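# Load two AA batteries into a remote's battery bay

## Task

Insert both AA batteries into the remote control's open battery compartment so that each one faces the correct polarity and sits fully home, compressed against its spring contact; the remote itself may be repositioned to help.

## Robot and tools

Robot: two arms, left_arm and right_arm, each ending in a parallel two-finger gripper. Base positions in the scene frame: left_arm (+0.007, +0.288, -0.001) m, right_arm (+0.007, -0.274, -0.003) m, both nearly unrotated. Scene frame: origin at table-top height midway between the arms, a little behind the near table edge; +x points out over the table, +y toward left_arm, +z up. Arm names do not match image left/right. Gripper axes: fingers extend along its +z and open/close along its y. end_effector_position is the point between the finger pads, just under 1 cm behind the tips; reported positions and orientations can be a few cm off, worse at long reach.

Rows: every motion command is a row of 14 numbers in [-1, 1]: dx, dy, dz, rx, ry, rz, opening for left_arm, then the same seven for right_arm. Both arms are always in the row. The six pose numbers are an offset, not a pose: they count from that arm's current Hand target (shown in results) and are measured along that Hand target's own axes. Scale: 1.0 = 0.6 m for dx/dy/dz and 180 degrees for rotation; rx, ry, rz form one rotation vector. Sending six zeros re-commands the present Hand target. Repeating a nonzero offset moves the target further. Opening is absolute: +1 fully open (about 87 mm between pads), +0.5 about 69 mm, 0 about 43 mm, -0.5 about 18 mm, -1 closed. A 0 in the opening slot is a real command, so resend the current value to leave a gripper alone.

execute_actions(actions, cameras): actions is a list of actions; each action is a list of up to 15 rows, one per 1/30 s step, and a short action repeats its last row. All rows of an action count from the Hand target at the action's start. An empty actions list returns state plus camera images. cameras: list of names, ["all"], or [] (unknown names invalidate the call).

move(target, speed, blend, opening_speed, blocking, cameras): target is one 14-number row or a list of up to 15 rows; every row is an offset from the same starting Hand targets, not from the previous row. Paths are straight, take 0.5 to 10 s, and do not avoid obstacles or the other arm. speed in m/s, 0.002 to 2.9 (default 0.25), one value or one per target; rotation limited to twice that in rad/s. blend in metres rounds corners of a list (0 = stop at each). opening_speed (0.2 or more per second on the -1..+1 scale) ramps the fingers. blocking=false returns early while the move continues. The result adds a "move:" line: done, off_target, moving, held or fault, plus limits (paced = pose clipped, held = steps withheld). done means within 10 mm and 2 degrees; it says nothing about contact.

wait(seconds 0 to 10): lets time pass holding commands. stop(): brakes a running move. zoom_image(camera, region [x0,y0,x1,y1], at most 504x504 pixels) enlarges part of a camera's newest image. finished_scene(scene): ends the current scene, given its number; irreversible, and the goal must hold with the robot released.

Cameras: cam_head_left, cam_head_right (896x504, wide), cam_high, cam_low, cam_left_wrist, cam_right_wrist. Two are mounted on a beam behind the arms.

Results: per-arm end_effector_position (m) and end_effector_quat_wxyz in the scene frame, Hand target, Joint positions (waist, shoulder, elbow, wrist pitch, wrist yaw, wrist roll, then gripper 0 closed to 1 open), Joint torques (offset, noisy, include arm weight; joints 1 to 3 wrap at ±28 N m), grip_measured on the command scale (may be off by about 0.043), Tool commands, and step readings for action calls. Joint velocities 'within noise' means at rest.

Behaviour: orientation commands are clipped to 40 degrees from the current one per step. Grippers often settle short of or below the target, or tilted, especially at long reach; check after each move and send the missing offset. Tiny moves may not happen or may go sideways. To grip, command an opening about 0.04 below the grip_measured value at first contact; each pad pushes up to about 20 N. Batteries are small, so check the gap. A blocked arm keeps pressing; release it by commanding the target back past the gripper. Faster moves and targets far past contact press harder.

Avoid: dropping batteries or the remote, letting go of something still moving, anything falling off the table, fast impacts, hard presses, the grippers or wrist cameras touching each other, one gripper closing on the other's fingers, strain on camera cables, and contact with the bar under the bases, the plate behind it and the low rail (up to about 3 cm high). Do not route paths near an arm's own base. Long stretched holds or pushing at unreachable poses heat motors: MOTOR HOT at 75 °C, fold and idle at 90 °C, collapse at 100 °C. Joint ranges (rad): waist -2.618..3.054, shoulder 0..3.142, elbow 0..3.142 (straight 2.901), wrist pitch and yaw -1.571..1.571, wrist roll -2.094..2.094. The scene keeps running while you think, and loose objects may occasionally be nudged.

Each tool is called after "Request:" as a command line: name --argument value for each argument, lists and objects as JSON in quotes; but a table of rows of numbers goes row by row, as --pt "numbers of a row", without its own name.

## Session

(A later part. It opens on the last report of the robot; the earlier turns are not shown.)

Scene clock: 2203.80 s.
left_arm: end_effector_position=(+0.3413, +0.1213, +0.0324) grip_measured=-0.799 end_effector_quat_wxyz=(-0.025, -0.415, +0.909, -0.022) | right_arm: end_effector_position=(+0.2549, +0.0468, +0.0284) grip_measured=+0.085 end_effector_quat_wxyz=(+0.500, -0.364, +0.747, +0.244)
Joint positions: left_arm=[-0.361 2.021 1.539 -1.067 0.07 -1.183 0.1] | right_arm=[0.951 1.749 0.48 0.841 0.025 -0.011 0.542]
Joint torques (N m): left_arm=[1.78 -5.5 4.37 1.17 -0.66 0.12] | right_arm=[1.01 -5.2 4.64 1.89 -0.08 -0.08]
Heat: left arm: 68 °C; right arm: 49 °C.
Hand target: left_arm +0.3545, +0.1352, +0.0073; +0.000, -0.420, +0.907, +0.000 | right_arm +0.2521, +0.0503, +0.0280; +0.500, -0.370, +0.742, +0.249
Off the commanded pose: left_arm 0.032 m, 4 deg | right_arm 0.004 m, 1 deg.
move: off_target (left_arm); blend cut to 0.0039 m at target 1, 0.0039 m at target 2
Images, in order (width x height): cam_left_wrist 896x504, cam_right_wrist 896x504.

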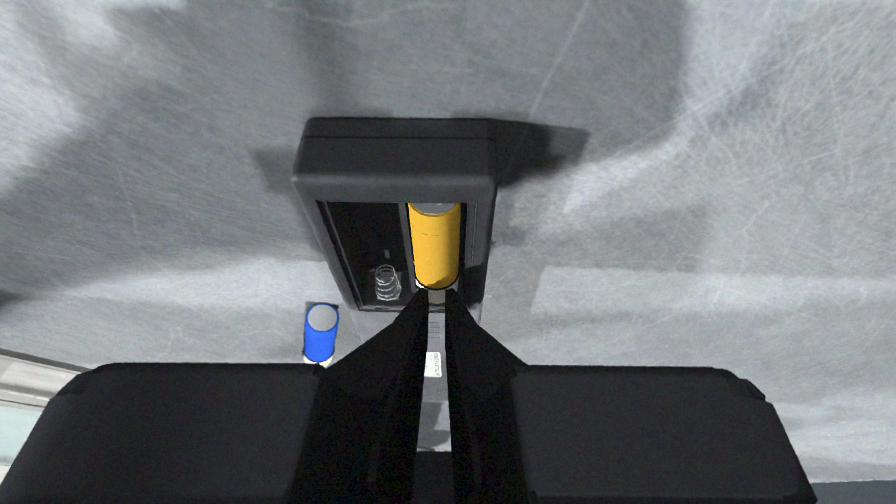

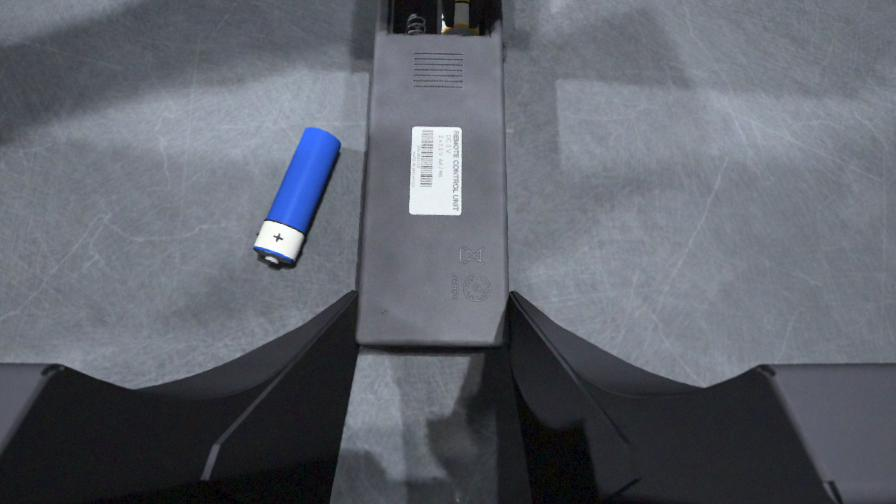

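Request:
move --pt "0.0232 0.001 -0.1128 0 0 0 -0.8 0 0 0 0 0 0 0.0" --speed 0.1 --cameras '["cam_left_wrist", "cam_right_wrist"]'

Request:
zoom_image --camera "cam_left_wrist" --region '[300, 60, 500, 260]'

Request:
zoom_image --camera "cam_right_wrist" --region '[400, 0, 500, 64]'

Scene clock: 2235.20 s.
left_arm: end_effector_position=(+0.3416, +0.1256, +0.0568) grip_measured=-0.800 end_effector_quat_wxyz=(-0.016, -0.418, +0.908, +0.008) | right_arm: end_effector_position=(+0.2549, +0.0468, +0.0284) grip_measured=+0.085 end_effector_quat_wxyz=(+0.500, -0.364, +0.747, +0.244)
Joint positions: left_arm=[-0.375 2.021 1.646 -1.202 0.014 -1.201 0.1] | right_arm=[0.951 1.749 0.48 0.841 0.025 -0.011 0.542]
Joint torques (N m): left_arm=[-0.08 -11.45 9.18 0.15 -0.13 -0.03] | right_arm=[1.01 -5.23 4.62 1.89 -0.08 -0.08]
Heat: left arm: 61 °C; right arm: 48 °C.
Hand target: left_arm +0.3449, +0.1250, +0.0749; +0.000, -0.420, +0.907, +0.000 | right_arm +0.2521, +0.0503, +0.0280; +0.500, -0.370, +0.742, +0.249
Off the commanded pose: left_arm 0.018 m, 2 deg | right_arm 0.004 m, 1 deg.
move: off_target (left_arm)
Images, in order (width x height): cam_left_wrist 896x504, cam_right_wrist 896x504.

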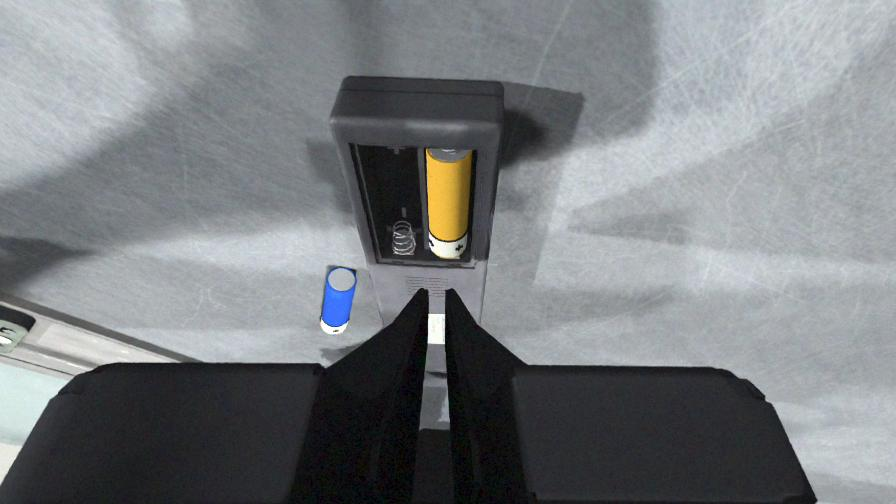

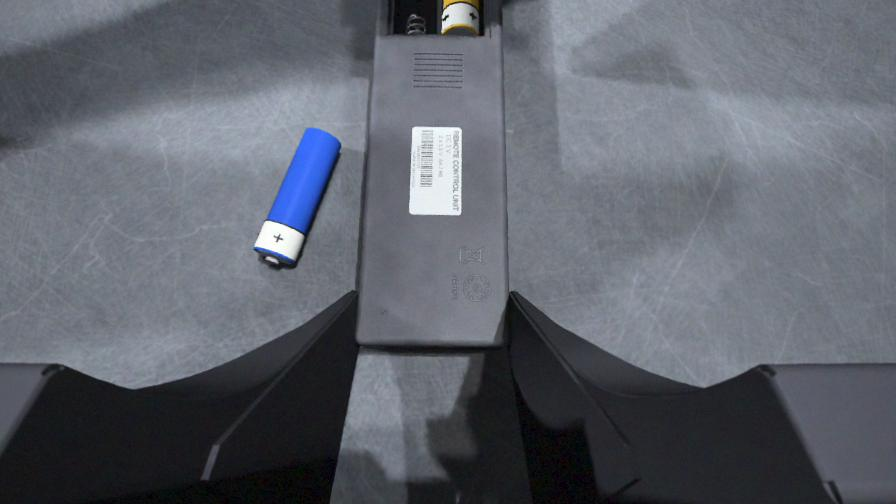

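Scaled by 2.520 from the camera's 896x504 image, which has a finer 1280x720 frame.

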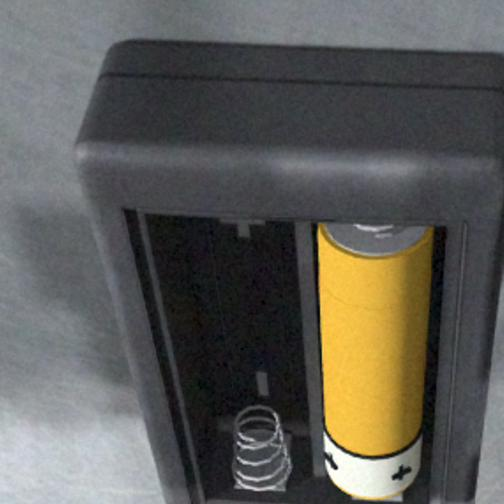

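Scaled by 5.040 from the camera's 896x504 image, which has a finer 1280x720 frame.

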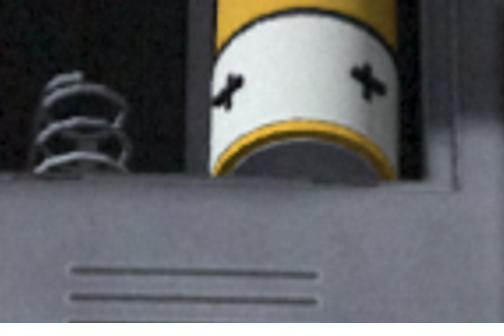

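Request:
move --pt "0 0 -0.1 0 0 0 -0.8 0 0 0 0 0 0 0.0" --pt "-0.1337 0.3810 -0.2085 0.0840 -0.2689 0.1801 -0.8 0 0 0 0 0 0 0.0" --speed 0.25 --blend 0.03 --cameras '["cam_left_wrist", "cam_right_wrist", "cam_high", "cam_low"]'

Scene clock: 2251.73 s.
left_arm: end_effector_position=(+0.2202, +0.3344, +0.2023) grip_measured=-0.800 end_effector_quat_wxyz=(+0.417, -0.124, +0.898, +0.058) | right_arm: end_effector_position=(+0.2549, +0.0468, +0.0284) grip_measured=+0.085 end_effector_quat_wxyz=(+0.500, -0.364, +0.747, +0.244)
Joint positions: left_arm=[0.172 0.712 0.93 -0.899 -0.041 -0.056 0.1] | right_arm=[0.951 1.749 0.48 0.841 0.025 -0.011 0.542]
Joint torques (N m): left_arm=[0.8 0.24 6.06 2.12 0.15 0.19] | right_arm=[0.98 -5.22 4.63 1.89 -0.08 -0.07]
Heat: left arm: 63 °C; right arm: 48 °C.
Hand target: left_arm +0.2224, +0.3341, +0.1999; +0.419, -0.119, +0.898, +0.055 | right_arm +0.2521, +0.0503, +0.0280; +0.500, -0.370, +0.742, +0.249
Off the commanded pose: left_arm 0.003 m, 1 deg | right_arm 0.004 m, 1 deg.
move: done
Images, in order (width x height): cam_high 896x504, cam_low 896x504, cam_left_wrist 896x504, cam_right_wrist 896x504.

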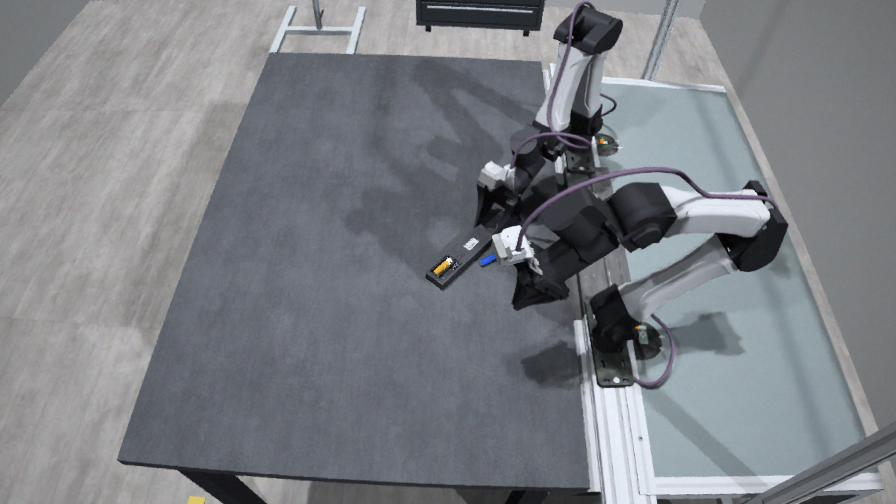

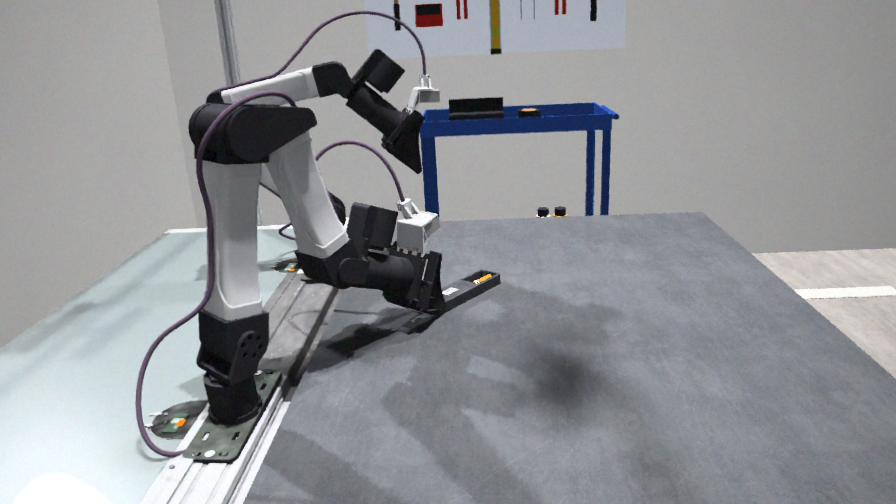

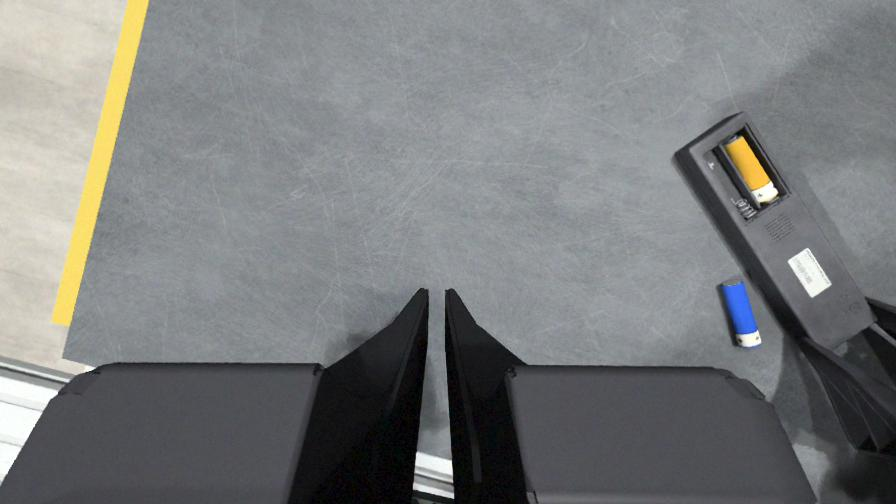

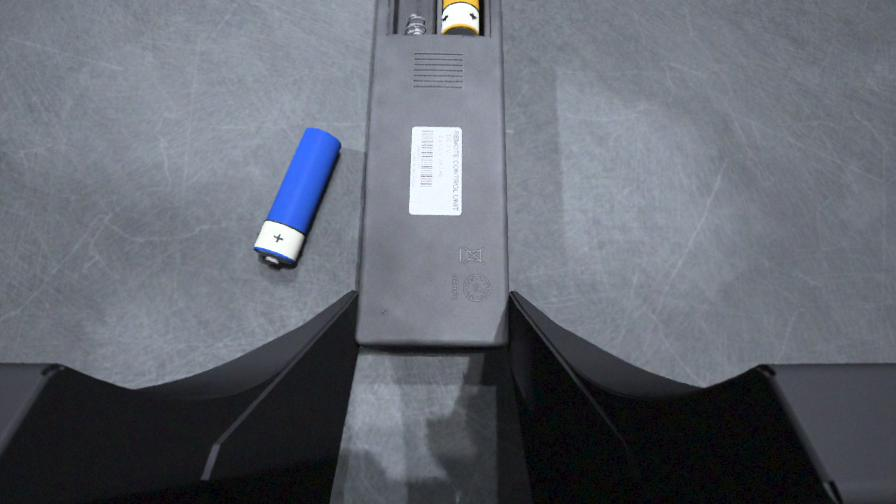

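Request:
zoom_image --camera "cam_left_wrist" --region '[660, 100, 860, 360]'

Scaled by 1.938 from the camera's 896x504 image, which has a finer 1280x720 frame.

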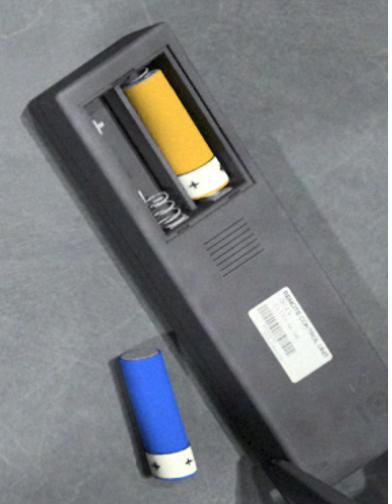

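Request:
move --target '[0, 0, 0, 0, 0, 0, -0.8, 0.0089, -0.1753, -0.0215, 0.0772, 0, 0.0313, 0.0]' --speed 0.12 --cameras '["cam_left_wrist", "cam_right_wrist"]'

Scene clock: 2279.87 s.
left_arm: end_effector_position=(+0.2202, +0.3343, +0.2022) grip_measured=-0.800 end_effector_quat_wxyz=(+0.417, -0.123, +0.898, +0.058) | right_arm: end_effector_position=(+0.3250, -0.0216, +0.0280) grip_measured=+0.085 end_effector_quat_wxyz=(+0.527, -0.271, +0.783, +0.189)
Joint positions: left_arm=[0.172 0.712 0.93 -0.899 -0.04 -0.055 0.1] | right_arm=[0.706 1.749 0.473 0.862 0.015 -0.014 0.542]
Joint torques (N m): left_arm=[0.8 0.31 6.08 2.12 0.14 0.12] | right_arm=[-0.12 -5.98 4.9 1.71 0.12 -0.11]
Heat: left arm: 57 °C; right arm: 48 °C.
Hand target: left_arm +0.2224, +0.3341, +0.1999; +0.419, -0.119, +0.898, +0.055 | right_arm +0.3277, -0.0240, +0.0279; +0.528, -0.270, +0.784, +0.182
Off the commanded pose: left_arm 0.003 m, 1 deg | right_arm 0.004 m, 1 deg.
move: done
Images, in order (width x height): cam_left_wrist 896x504, cam_right_wrist 896x504.

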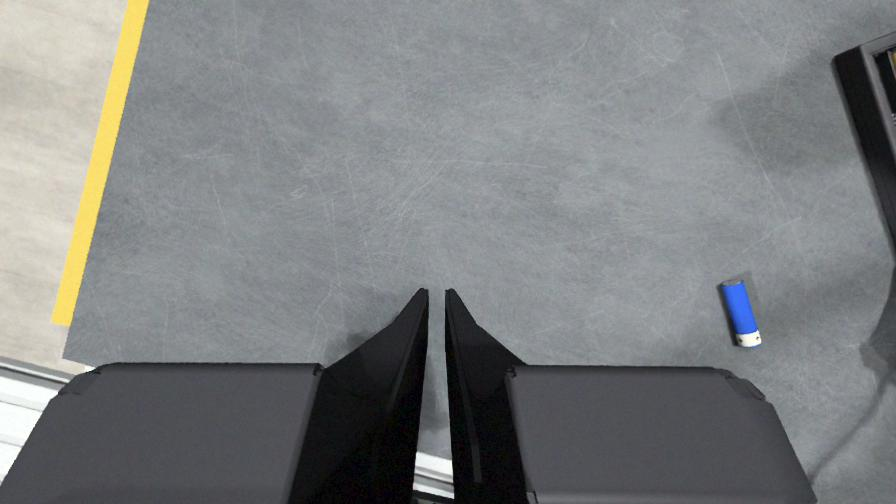

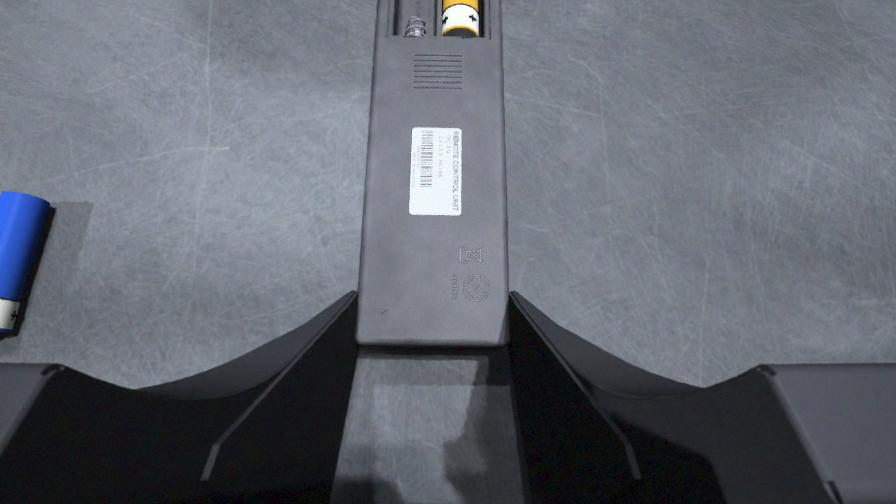

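Request:
zoom_image --camera "cam_left_wrist" --region '[690, 260, 810, 370]'

Scaled by 4.200 from the camera's 896x504 image, which has a finer 1280x720 frame.

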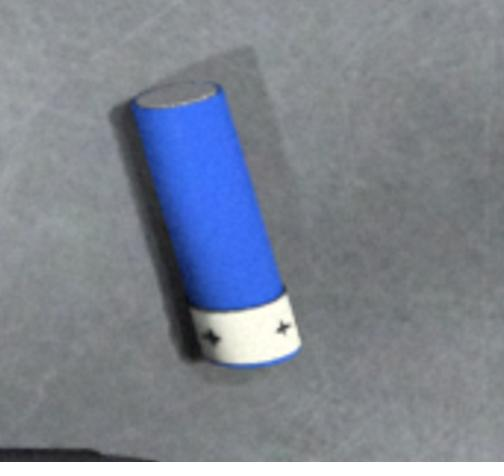

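Request:
move --pt "0.0540 -0.1730 0.0131 0.1811 0.2360 0.3884 -0.2 0 0 0 0 0 0 0.0" --pt "0.1758 -0.3722 0.0237 0.3802 0.0653 0.8153 -0.2 0 0 0 0 0 0 0.0" --speed 0.25 --blend '[0.03, 0]' --cameras '["cam_left_wrist", "cam_high", "cam_low"]'

Scene clock: 2323.17 s.
left_arm: end_effector_position=(+0.2241, +0.1038, +0.1141) grip_measured=-0.200 end_effector_quat_wxyz=(+0.004, +0.952, +0.305, -0.005) | right_arm: end_effector_position=(+0.3250, -0.0217, +0.0280) grip_measured=+0.085 end_effector_quat_wxyz=(+0.527, -0.271, +0.783, +0.188)
Joint positions: left_arm=[-0.887 1.553 1.293 -1.281 0.002 1.67 0.4] | right_arm=[0.706 1.749 0.473 0.862 0.015 -0.015 0.542]
Joint torques (N m): left_arm=[-0.29 -4.88 5.27 0.57 -0.04 0.15] | right_arm=[-0.14 -5.98 4.94 1.71 0.13 -0.1]
Heat: left arm: 53 °C; right arm: 46 °C.
Hand target: left_arm +0.2254, +0.1036, +0.1101; +0.000, +0.955, +0.297, +0.000 | right_arm +0.3276, -0.0240, +0.0279; +0.528, -0.270, +0.784, +0.182
Off the commanded pose: left_arm 0.004 m, 1 deg | right_arm 0.004 m, 1 deg.
move: done
Images, in order (width x height): cam_high 896x504, cam_low 896x504, cam_left_wrist 896x504.

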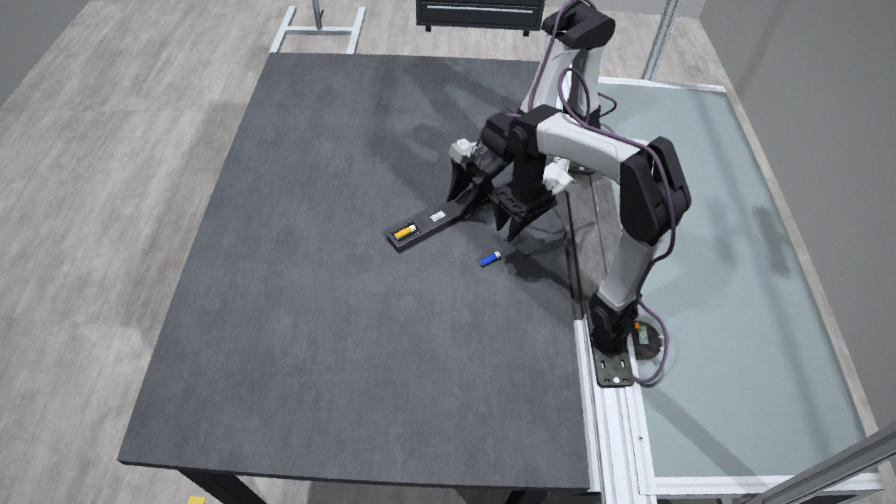

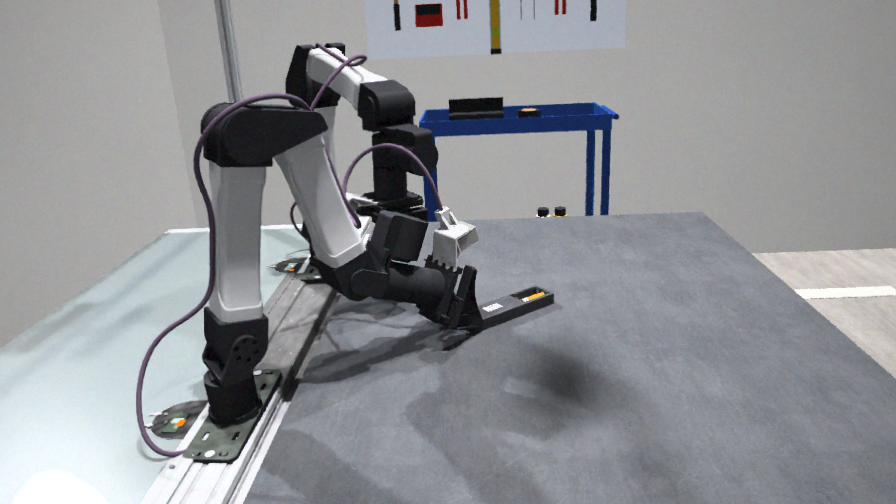

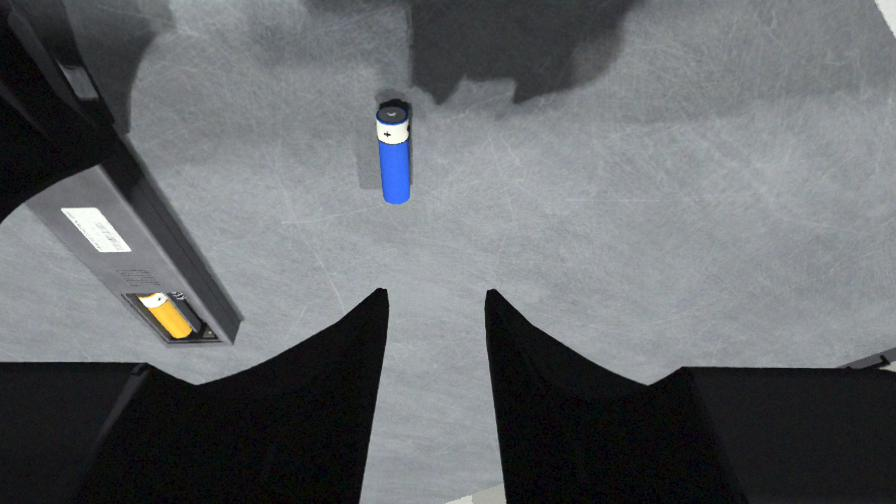

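Request:
move --target '[-0.0083, 0.035, 0.0833, 0, 0, 0.0189, 0.0, 0, 0, 0, 0, 0, 0, 0.0]' --speed 0.12 --cameras '["cam_left_wrist", "cam_right_wrist"]'

Scene clock: 2339.90 s.
left_arm: end_effector_position=(+0.2321, +0.0838, +0.0631) grip_measured=+0.000 end_effector_quat_wxyz=(+0.003, +0.961, +0.277, -0.006) | right_arm: end_effector_position=(+0.3250, -0.0217, +0.0280) grip_measured=+0.085 end_effector_quat_wxyz=(+0.527, -0.271, +0.783, +0.188)
Joint positions: left_arm=[-0.908 1.653 1.194 -1.087 0.002 1.707 0.5] | right_arm=[0.706 1.749 0.473 0.862 0.015 -0.015 0.542]
Joint torques (N m): left_arm=[-0.25 -5.72 5.3 0.56 -0.05 0.15] | right_arm=[-0.16 -5.98 4.92 1.71 0.13 -0.1]
Heat: left arm: 54 °C; right arm: 45 °C.
Hand target: left_arm +0.2332, +0.0835, +0.0601; +0.000, +0.963, +0.268, +0.000 | right_arm +0.3276, -0.0240, +0.0279; +0.528, -0.270, +0.784, +0.182
Off the commanded pose: left_arm 0.003 m, 1 deg | right_arm 0.004 m, 1 deg.
move: done
Images, in order (width x height): cam_left_wrist 896x504, cam_right_wrist 896x504.

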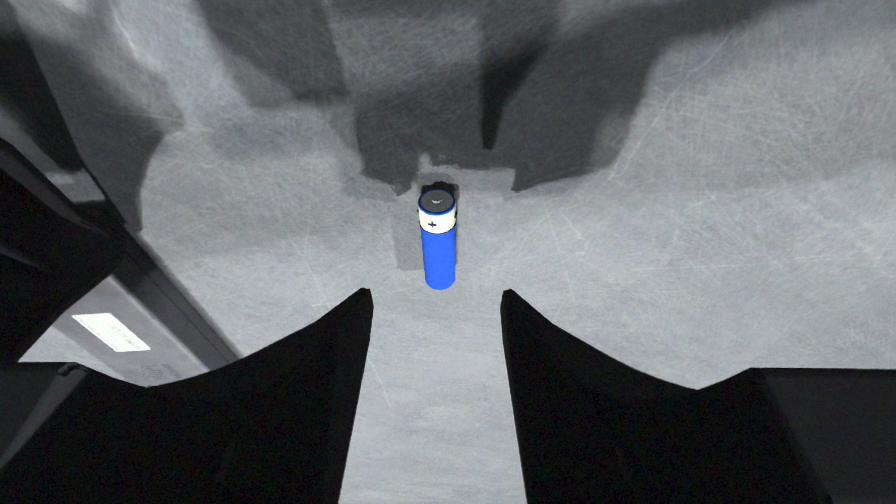

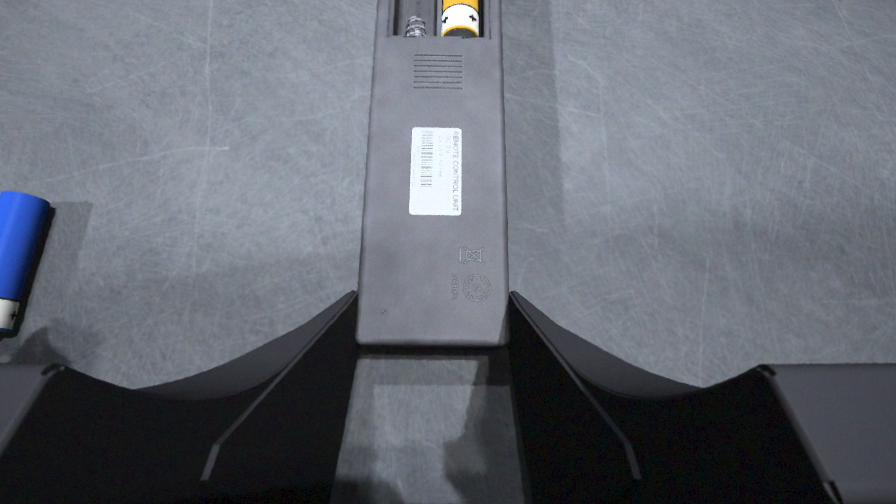

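Request:
move --target '[0, 0, 0.05, 0, 0, 0, 0.0, 0, 0, 0, 0, 0, 0, 0.0]' --speed 0.1 --cameras '["cam_left_wrist"]'

Scene clock: 2369.23 s.
left_arm: end_effector_position=(+0.2323, +0.0831, +0.0336) grip_measured=+0.000 end_effector_quat_wxyz=(+0.003, +0.961, +0.277, -0.006) | right_arm: end_effector_position=(+0.3250, -0.0217, +0.0280) grip_measured=+0.085 end_effector_quat_wxyz=(+0.527, -0.271, +0.783, +0.188)
Joint positions: left_arm=[-0.908 1.687 1.111 -0.967 0.002 1.708 0.5] | right_arm=[0.706 1.749 0.473 0.862 0.015 -0.015 0.542]
Joint torques (N m): left_arm=[-0.1 -5.67 5.04 0.53 -0.04 0.17] | right_arm=[-0.13 -5.97 4.92 1.71 0.13 -0.1]
Heat: left arm: 54 °C; right arm: 45 °C.
Hand target: left_arm +0.2332, +0.0835, +0.0300; +0.000, +0.963, +0.268, +0.000 | right_arm +0.3276, -0.0240, +0.0279; +0.528, -0.270, +0.784, +0.182
Off the commanded pose: left_arm 0.004 m, 1 deg | right_arm 0.004 m, 1 deg.
move: done
Images, in order (width x height): cam_left_wrist 896x504.

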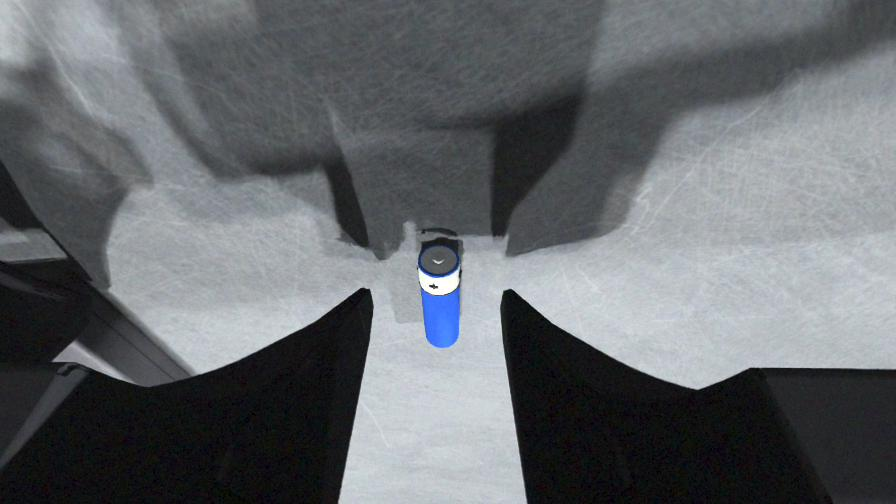

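Request:
move --target '[-0.0075, 0, 0.0245, 0, 0, 0, 0.0, 0, 0, 0, 0, 0, 0, 0.0]' --speed 0.08 --cameras '["cam_left_wrist"]'

Scene clock: 2381.37 s.
left_arm: end_effector_position=(+0.2294, +0.0802, +0.0195) grip_measured=+0.000 end_effector_quat_wxyz=(+0.005, +0.963, +0.270, -0.006) | right_arm: end_effector_position=(+0.3250, -0.0217, +0.0280) grip_measured=+0.085 end_effector_quat_wxyz=(+0.527, -0.271, +0.783, +0.188)
Joint positions: left_arm=[-0.921 1.706 1.072 -0.908 0.002 1.708 0.5] | right_arm=[0.706 1.749 0.473 0.862 0.015 -0.015 0.542]
Joint torques (N m): left_arm=[-0.32 -5.63 4.83 0.54 -0.05 0.02] | right_arm=[-0.13 -5.97 4.94 1.71 0.12 -0.09]
Heat: left arm: 54 °C; right arm: 45 °C.
Hand target: left_arm +0.2293, +0.0811, +0.0154; +0.000, +0.963, +0.268, +0.000 | right_arm +0.3276, -0.0240, +0.0279; +0.528, -0.270, +0.784, +0.182
Off the commanded pose: left_arm 0.004 m, 1 deg | right_arm 0.004 m, 1 deg.
move: done
Images, in order (width x height): cam_left_wrist 896x504.

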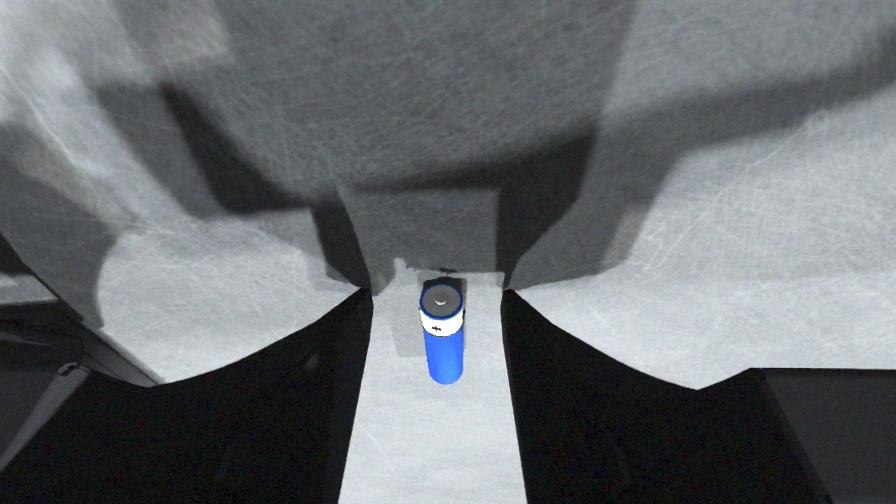

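Request:
move --target '[0, 0, 0, 0, 0, 0, -0.66, 0, 0, 0, 0, 0, 0, 0.0]' --speed 0.08 --opening_speed 0.5 --cameras '["cam_left_wrist"]'

Scene clock: 2386.93 s.
left_arm: end_effector_position=(+0.2296, +0.0800, +0.0195) grip_measured=-0.608 end_effector_quat_wxyz=(+0.005, +0.963, +0.270, -0.005) | right_arm: end_effector_position=(+0.3250, -0.0217, +0.0280) grip_measured=+0.085 end_effector_quat_wxyz=(+0.527, -0.271, +0.783, +0.188)
Joint positions: left_arm=[-0.921 1.706 1.072 -0.907 0.002 1.708 0.196] | right_arm=[0.706 1.749 0.473 0.862 0.015 -0.015 0.542]
Joint torques (N m): left_arm=[-0.25 -5.61 4.82 0.57 -0.04 0.02] | right_arm=[-0.13 -5.96 4.94 1.71 0.12 -0.1]
Heat: left arm: 54 °C; right arm: 45 °C.
Hand target: left_arm +0.2293, +0.0811, +0.0154; +0.000, +0.963, +0.268, +0.000 | right_arm +0.3276, -0.0240, +0.0279; +0.528, -0.270, +0.784, +0.182
Off the commanded pose: left_arm 0.004 m, 1 deg | right_arm 0.004 m, 1 deg.
move: done
Images, in order (width x height): cam_left_wrist 896x504.

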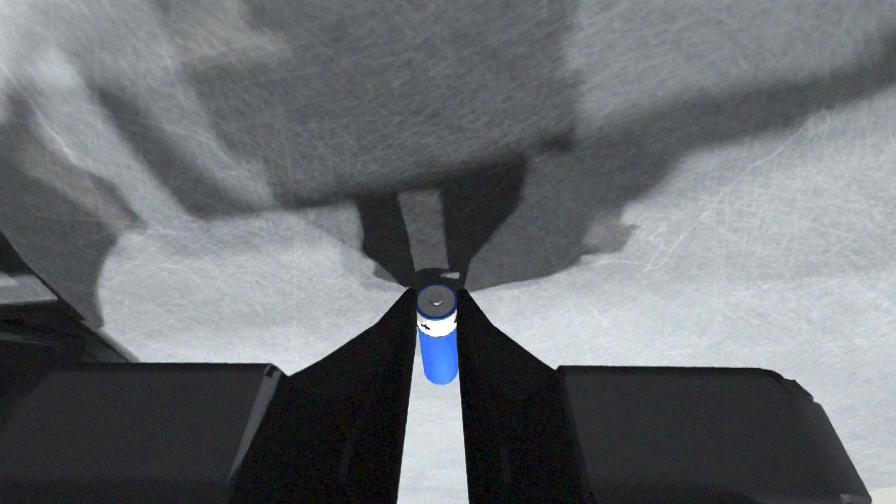

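Request:
move --pt "0 0 -0.1 0 0 0 -0.66 0 0 0 0 0 0 0.0" --pt "0.0690 -0.1119 -0.2577 0 0 -0.5494 -0.66 0 0 0 0 0 0 0.0" --pt "0.2207 -0.2343 -0.2577 0 0 0.896 -0.66 0 0 0 0 0 0 0.0" --speed '[0.1, 0.3, 0.3]' --blend '[0.02, 0.03, 0]' --cameras '["cam_left_wrist", "cam_high", "cam_low"]'

Scene clock: 2409.30 s.
left_arm: end_effector_position=(+0.2763, +0.2696, +0.1600) grip_measured=-0.608 end_effector_quat_wxyz=(-0.005, -0.416, +0.909, +0.001) | right_arm: end_effector_position=(+0.3294, -0.0250, +0.0284) grip_measured=+0.085 end_effector_quat_wxyz=(+0.528, -0.264, +0.786, +0.183)
Joint positions: left_arm=[0.025 1.651 1.574 -1.48 0.015 -0.798 0.196] | right_arm=[0.696 1.749 0.481 0.851 0.023 -0.013 0.542]
Joint torques (N m): left_arm=[0.47 -8.32 7.21 0.17 0 0.03] | right_arm=[0.81 -5.98 4.34 1.81 0.04 -0.11]
Heat: left arm: 55 °C; right arm: 45 °C.
Hand target: left_arm +0.2700, +0.2700, +0.1700; +0.000, -0.421, +0.907, +0.000 | right_arm +0.3277, -0.0241, +0.0280; +0.528, -0.270, +0.784, +0.182
Off the commanded pose: left_arm 0.012 m, 1 deg | right_arm 0.002 m, 1 deg.
move: off_target (left_arm)
Images, in order (width x height): cam_high 896x504, cam_low 896x504, cam_left_wrist 896x504.

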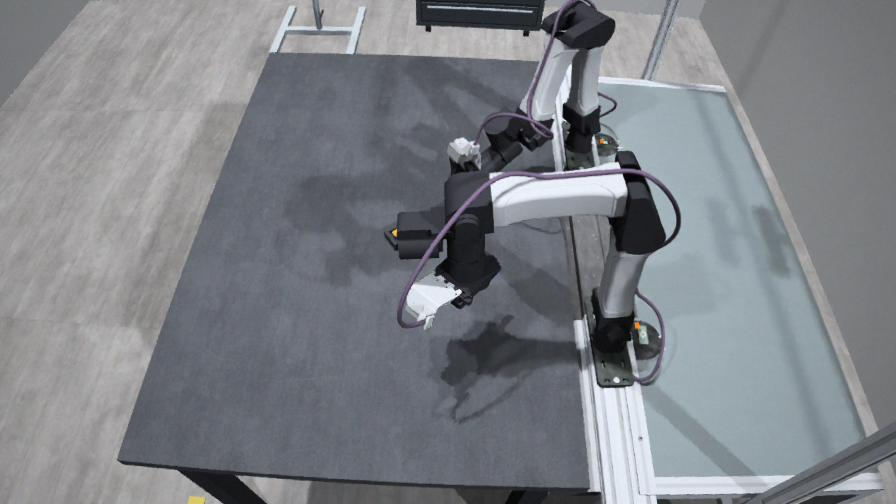

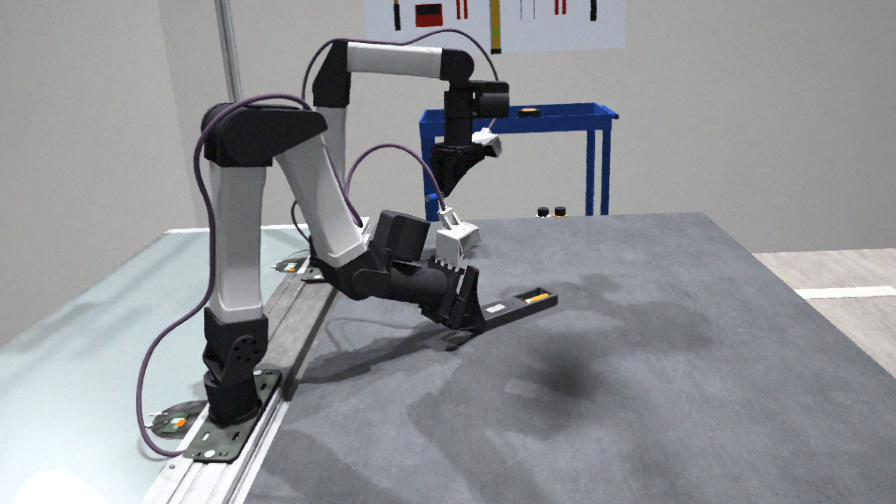

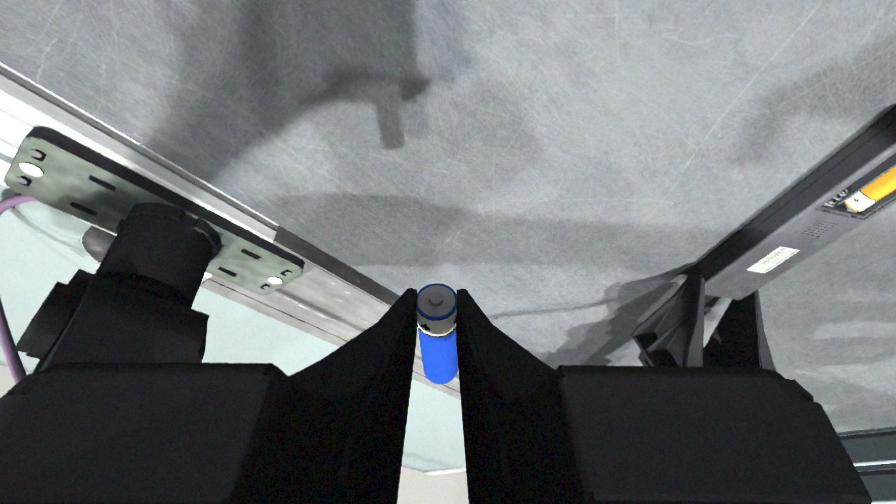

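Request:
move --target '[0, 0, 0, 0, 0, 0, -0.66, 0.0086, 0.1750, -0.0212, -0.0772, 0, -0.0313, 0.0]' --speed 0.12 --cameras '["cam_left_wrist", "cam_right_wrist"]'

Scene clock: 2418.33 s.
left_arm: end_effector_position=(+0.2764, +0.2696, +0.1600) grip_measured=-0.608 end_effector_quat_wxyz=(-0.005, -0.416, +0.909, +0.001) | right_arm: end_effector_position=(+0.2553, +0.0451, +0.0284) grip_measured=+0.085 end_effector_quat_wxyz=(+0.504, -0.363, +0.746, +0.242)
Joint positions: left_arm=[0.025 1.651 1.574 -1.48 0.015 -0.799 0.196] | right_arm=[0.951 1.749 0.472 0.854 0.031 -0.015 0.542]
Joint torques (N m): left_arm=[0.59 -8.31 7.19 0.17 -0.03 -0.01] | right_arm=[0.95 -5.16 5.22 1.78 -0.15 -0.03]
Heat: left arm: 55 °C; right arm: 45 °C.
Hand target: left_arm +0.2701, +0.2700, +0.1700; +0.000, -0.421, +0.907, +0.000 | right_arm +0.2522, +0.0501, +0.0279; +0.500, -0.370, +0.742, +0.249
Off the commanded pose: left_arm 0.012 m, 1 deg | right_arm 0.006 m, 1 deg.
move: off_target (left_arm)
Images, in order (width x height): cam_left_wrist 896x504, cam_right_wrist 896x504.

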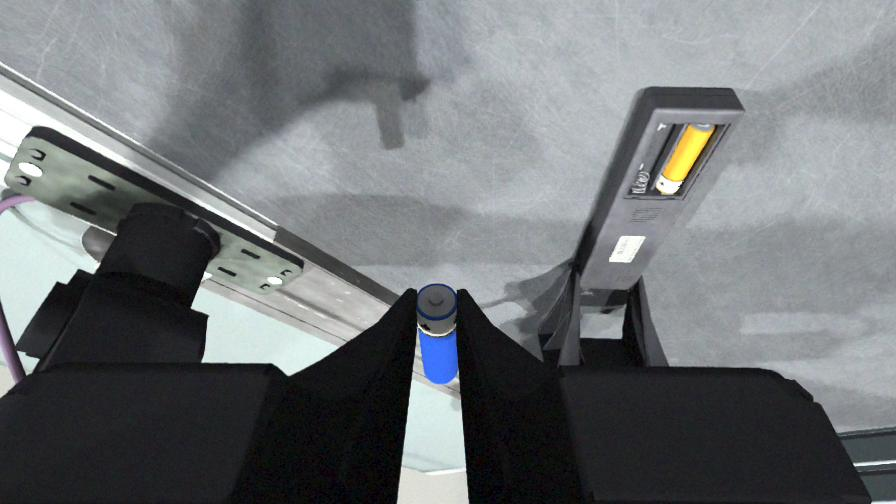

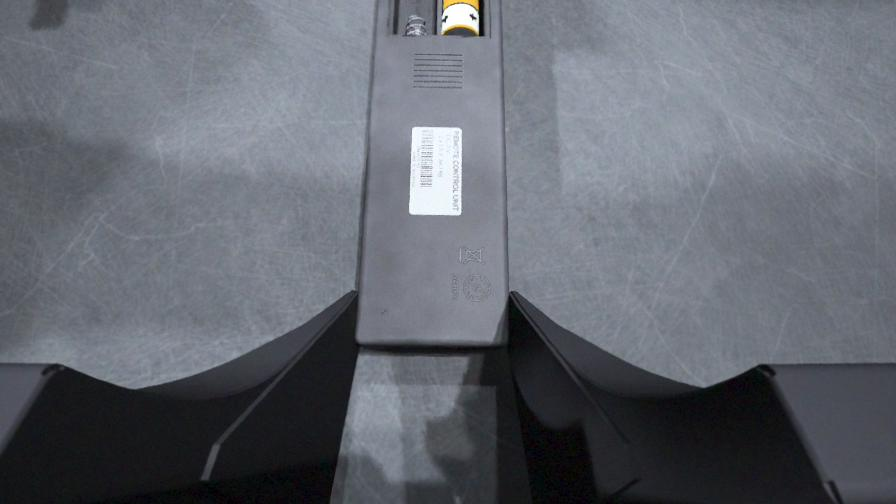

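Request:
move --target '[0.0468, -0.2184, 0.1333, 0, 0, 0, -0.66, 0, 0, 0, 0, 0, 0, 0.0]' --speed 0.2 --cameras '["cam_left_wrist", "cam_right_wrist"]'

Scene clock: 2446.90 s.
left_arm: end_effector_position=(+0.3413, +0.1651, +0.0851) grip_measured=-0.608 end_effector_quat_wxyz=(-0.017, -0.417, +0.909, +0.008) | right_arm: end_effector_position=(+0.2553, +0.0451, +0.0284) grip_measured=+0.085 end_effector_quat_wxyz=(+0.504, -0.363, +0.746, +0.242)
Joint positions: left_arm=[-0.274 1.964 1.675 -1.291 0.015 -1.1 0.196] | right_arm=[0.951 1.749 0.472 0.854 0.031 -0.015 0.542]
Joint torques (N m): left_arm=[0.34 -8.24 9.42 0.52 -0.1 -0.06] | right_arm=[0.98 -5.16 5.19 1.78 -0.16 -0.04]
Heat: left arm: 57 °C; right arm: 44 °C.
Hand target: left_arm +0.3520, +0.1640, +0.0900; +0.000, -0.421, +0.907, +0.000 | right_arm +0.2522, +0.0501, +0.0279; +0.500, -0.370, +0.742, +0.249
Off the commanded pose: left_arm 0.012 m, 2 deg | right_arm 0.006 m, 1 deg.
move: off_target (left_arm)
Images, in order (width x height): cam_left_wrist 896x504, cam_right_wrist 896x504.

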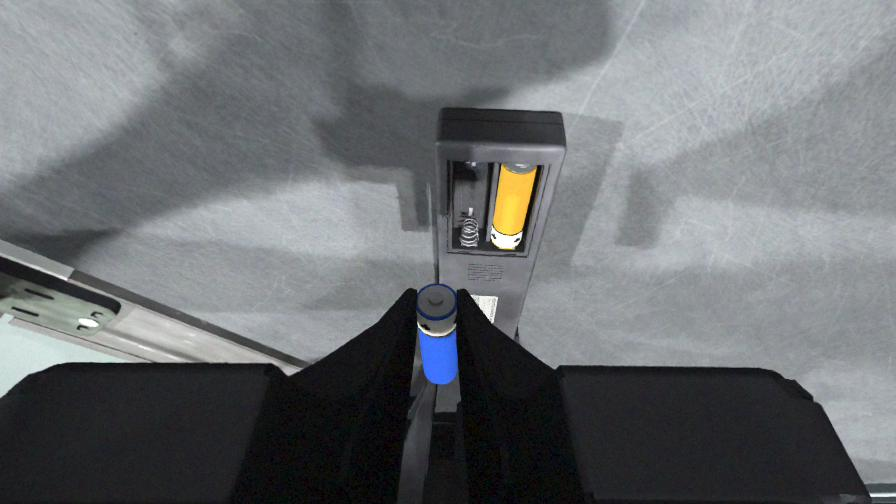

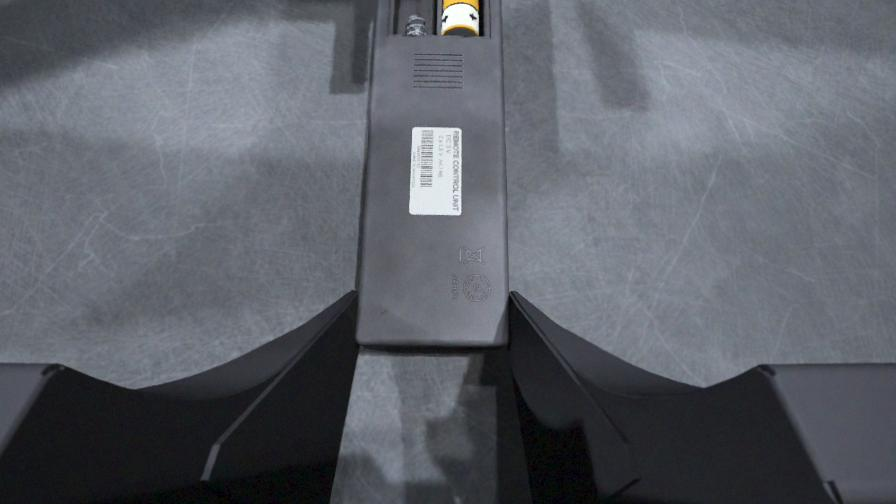

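Request:
zoom_image --camera "cam_left_wrist" --region '[400, 90, 600, 390]'

Scaled by 1.680 from the camera's 896x504 image, which has a finer 1280x720 frame.

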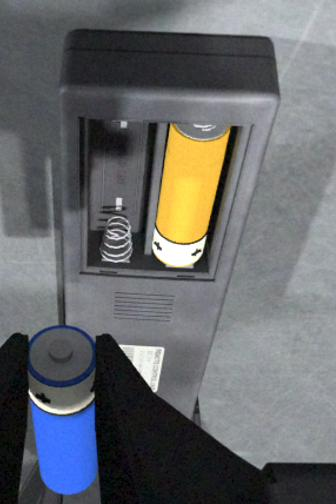

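Request:
move --target '[-0.0167, -0.0218, 0.0333, 0, 0, 0, -0.66, 0, 0, 0, 0, 0, 0, 0.0]' --speed 0.1 --cameras '["cam_left_wrist"]'

Request:
zoom_image --camera "cam_left_wrist" --region '[350, 120, 550, 400]'

Scene clock: 2470.70 s.
left_arm: end_effector_position=(+0.3571, +0.1622, +0.0666) grip_measured=-0.608 end_effector_quat_wxyz=(-0.016, -0.418, +0.908, +0.007) | right_arm: end_effector_position=(+0.2553, +0.0451, +0.0284) grip_measured=+0.085 end_effector_quat_wxyz=(+0.504, -0.363, +0.746, +0.242)
Joint positions: left_arm=[-0.272 2.032 1.701 -1.246 0.015 -1.1 0.196] | right_arm=[0.951 1.749 0.472 0.854 0.031 -0.015 0.542]
Joint torques (N m): left_arm=[0.8 -8.53 9.43 0.54 -0.1 0.03] | right_arm=[0.94 -5.19 5.19 1.78 -0.16 -0.04]
Heat: left arm: 59 °C; right arm: 43 °C.
Hand target: left_arm +0.3686, +0.1631, +0.0701; +0.000, -0.421, +0.907, +0.000 | right_arm +0.2522, +0.0501, +0.0279; +0.500, -0.370, +0.742, +0.249
Off the commanded pose: left_arm 0.012 m, 2 deg | right_arm 0.006 m, 1 deg.
move: off_target (left_arm)
Images, in order (width x height): cam_left_wrist 896x504.

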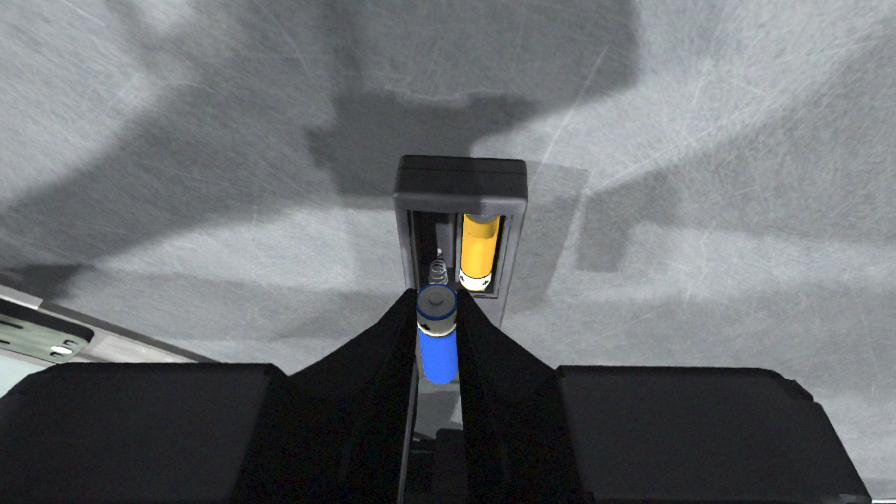

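Scaled by 1.800 from the camera's 896x504 image, which has a finer 1280x720 frame.

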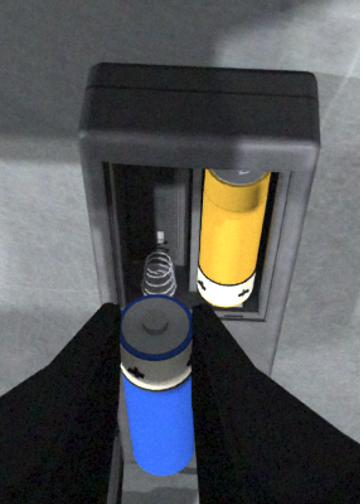

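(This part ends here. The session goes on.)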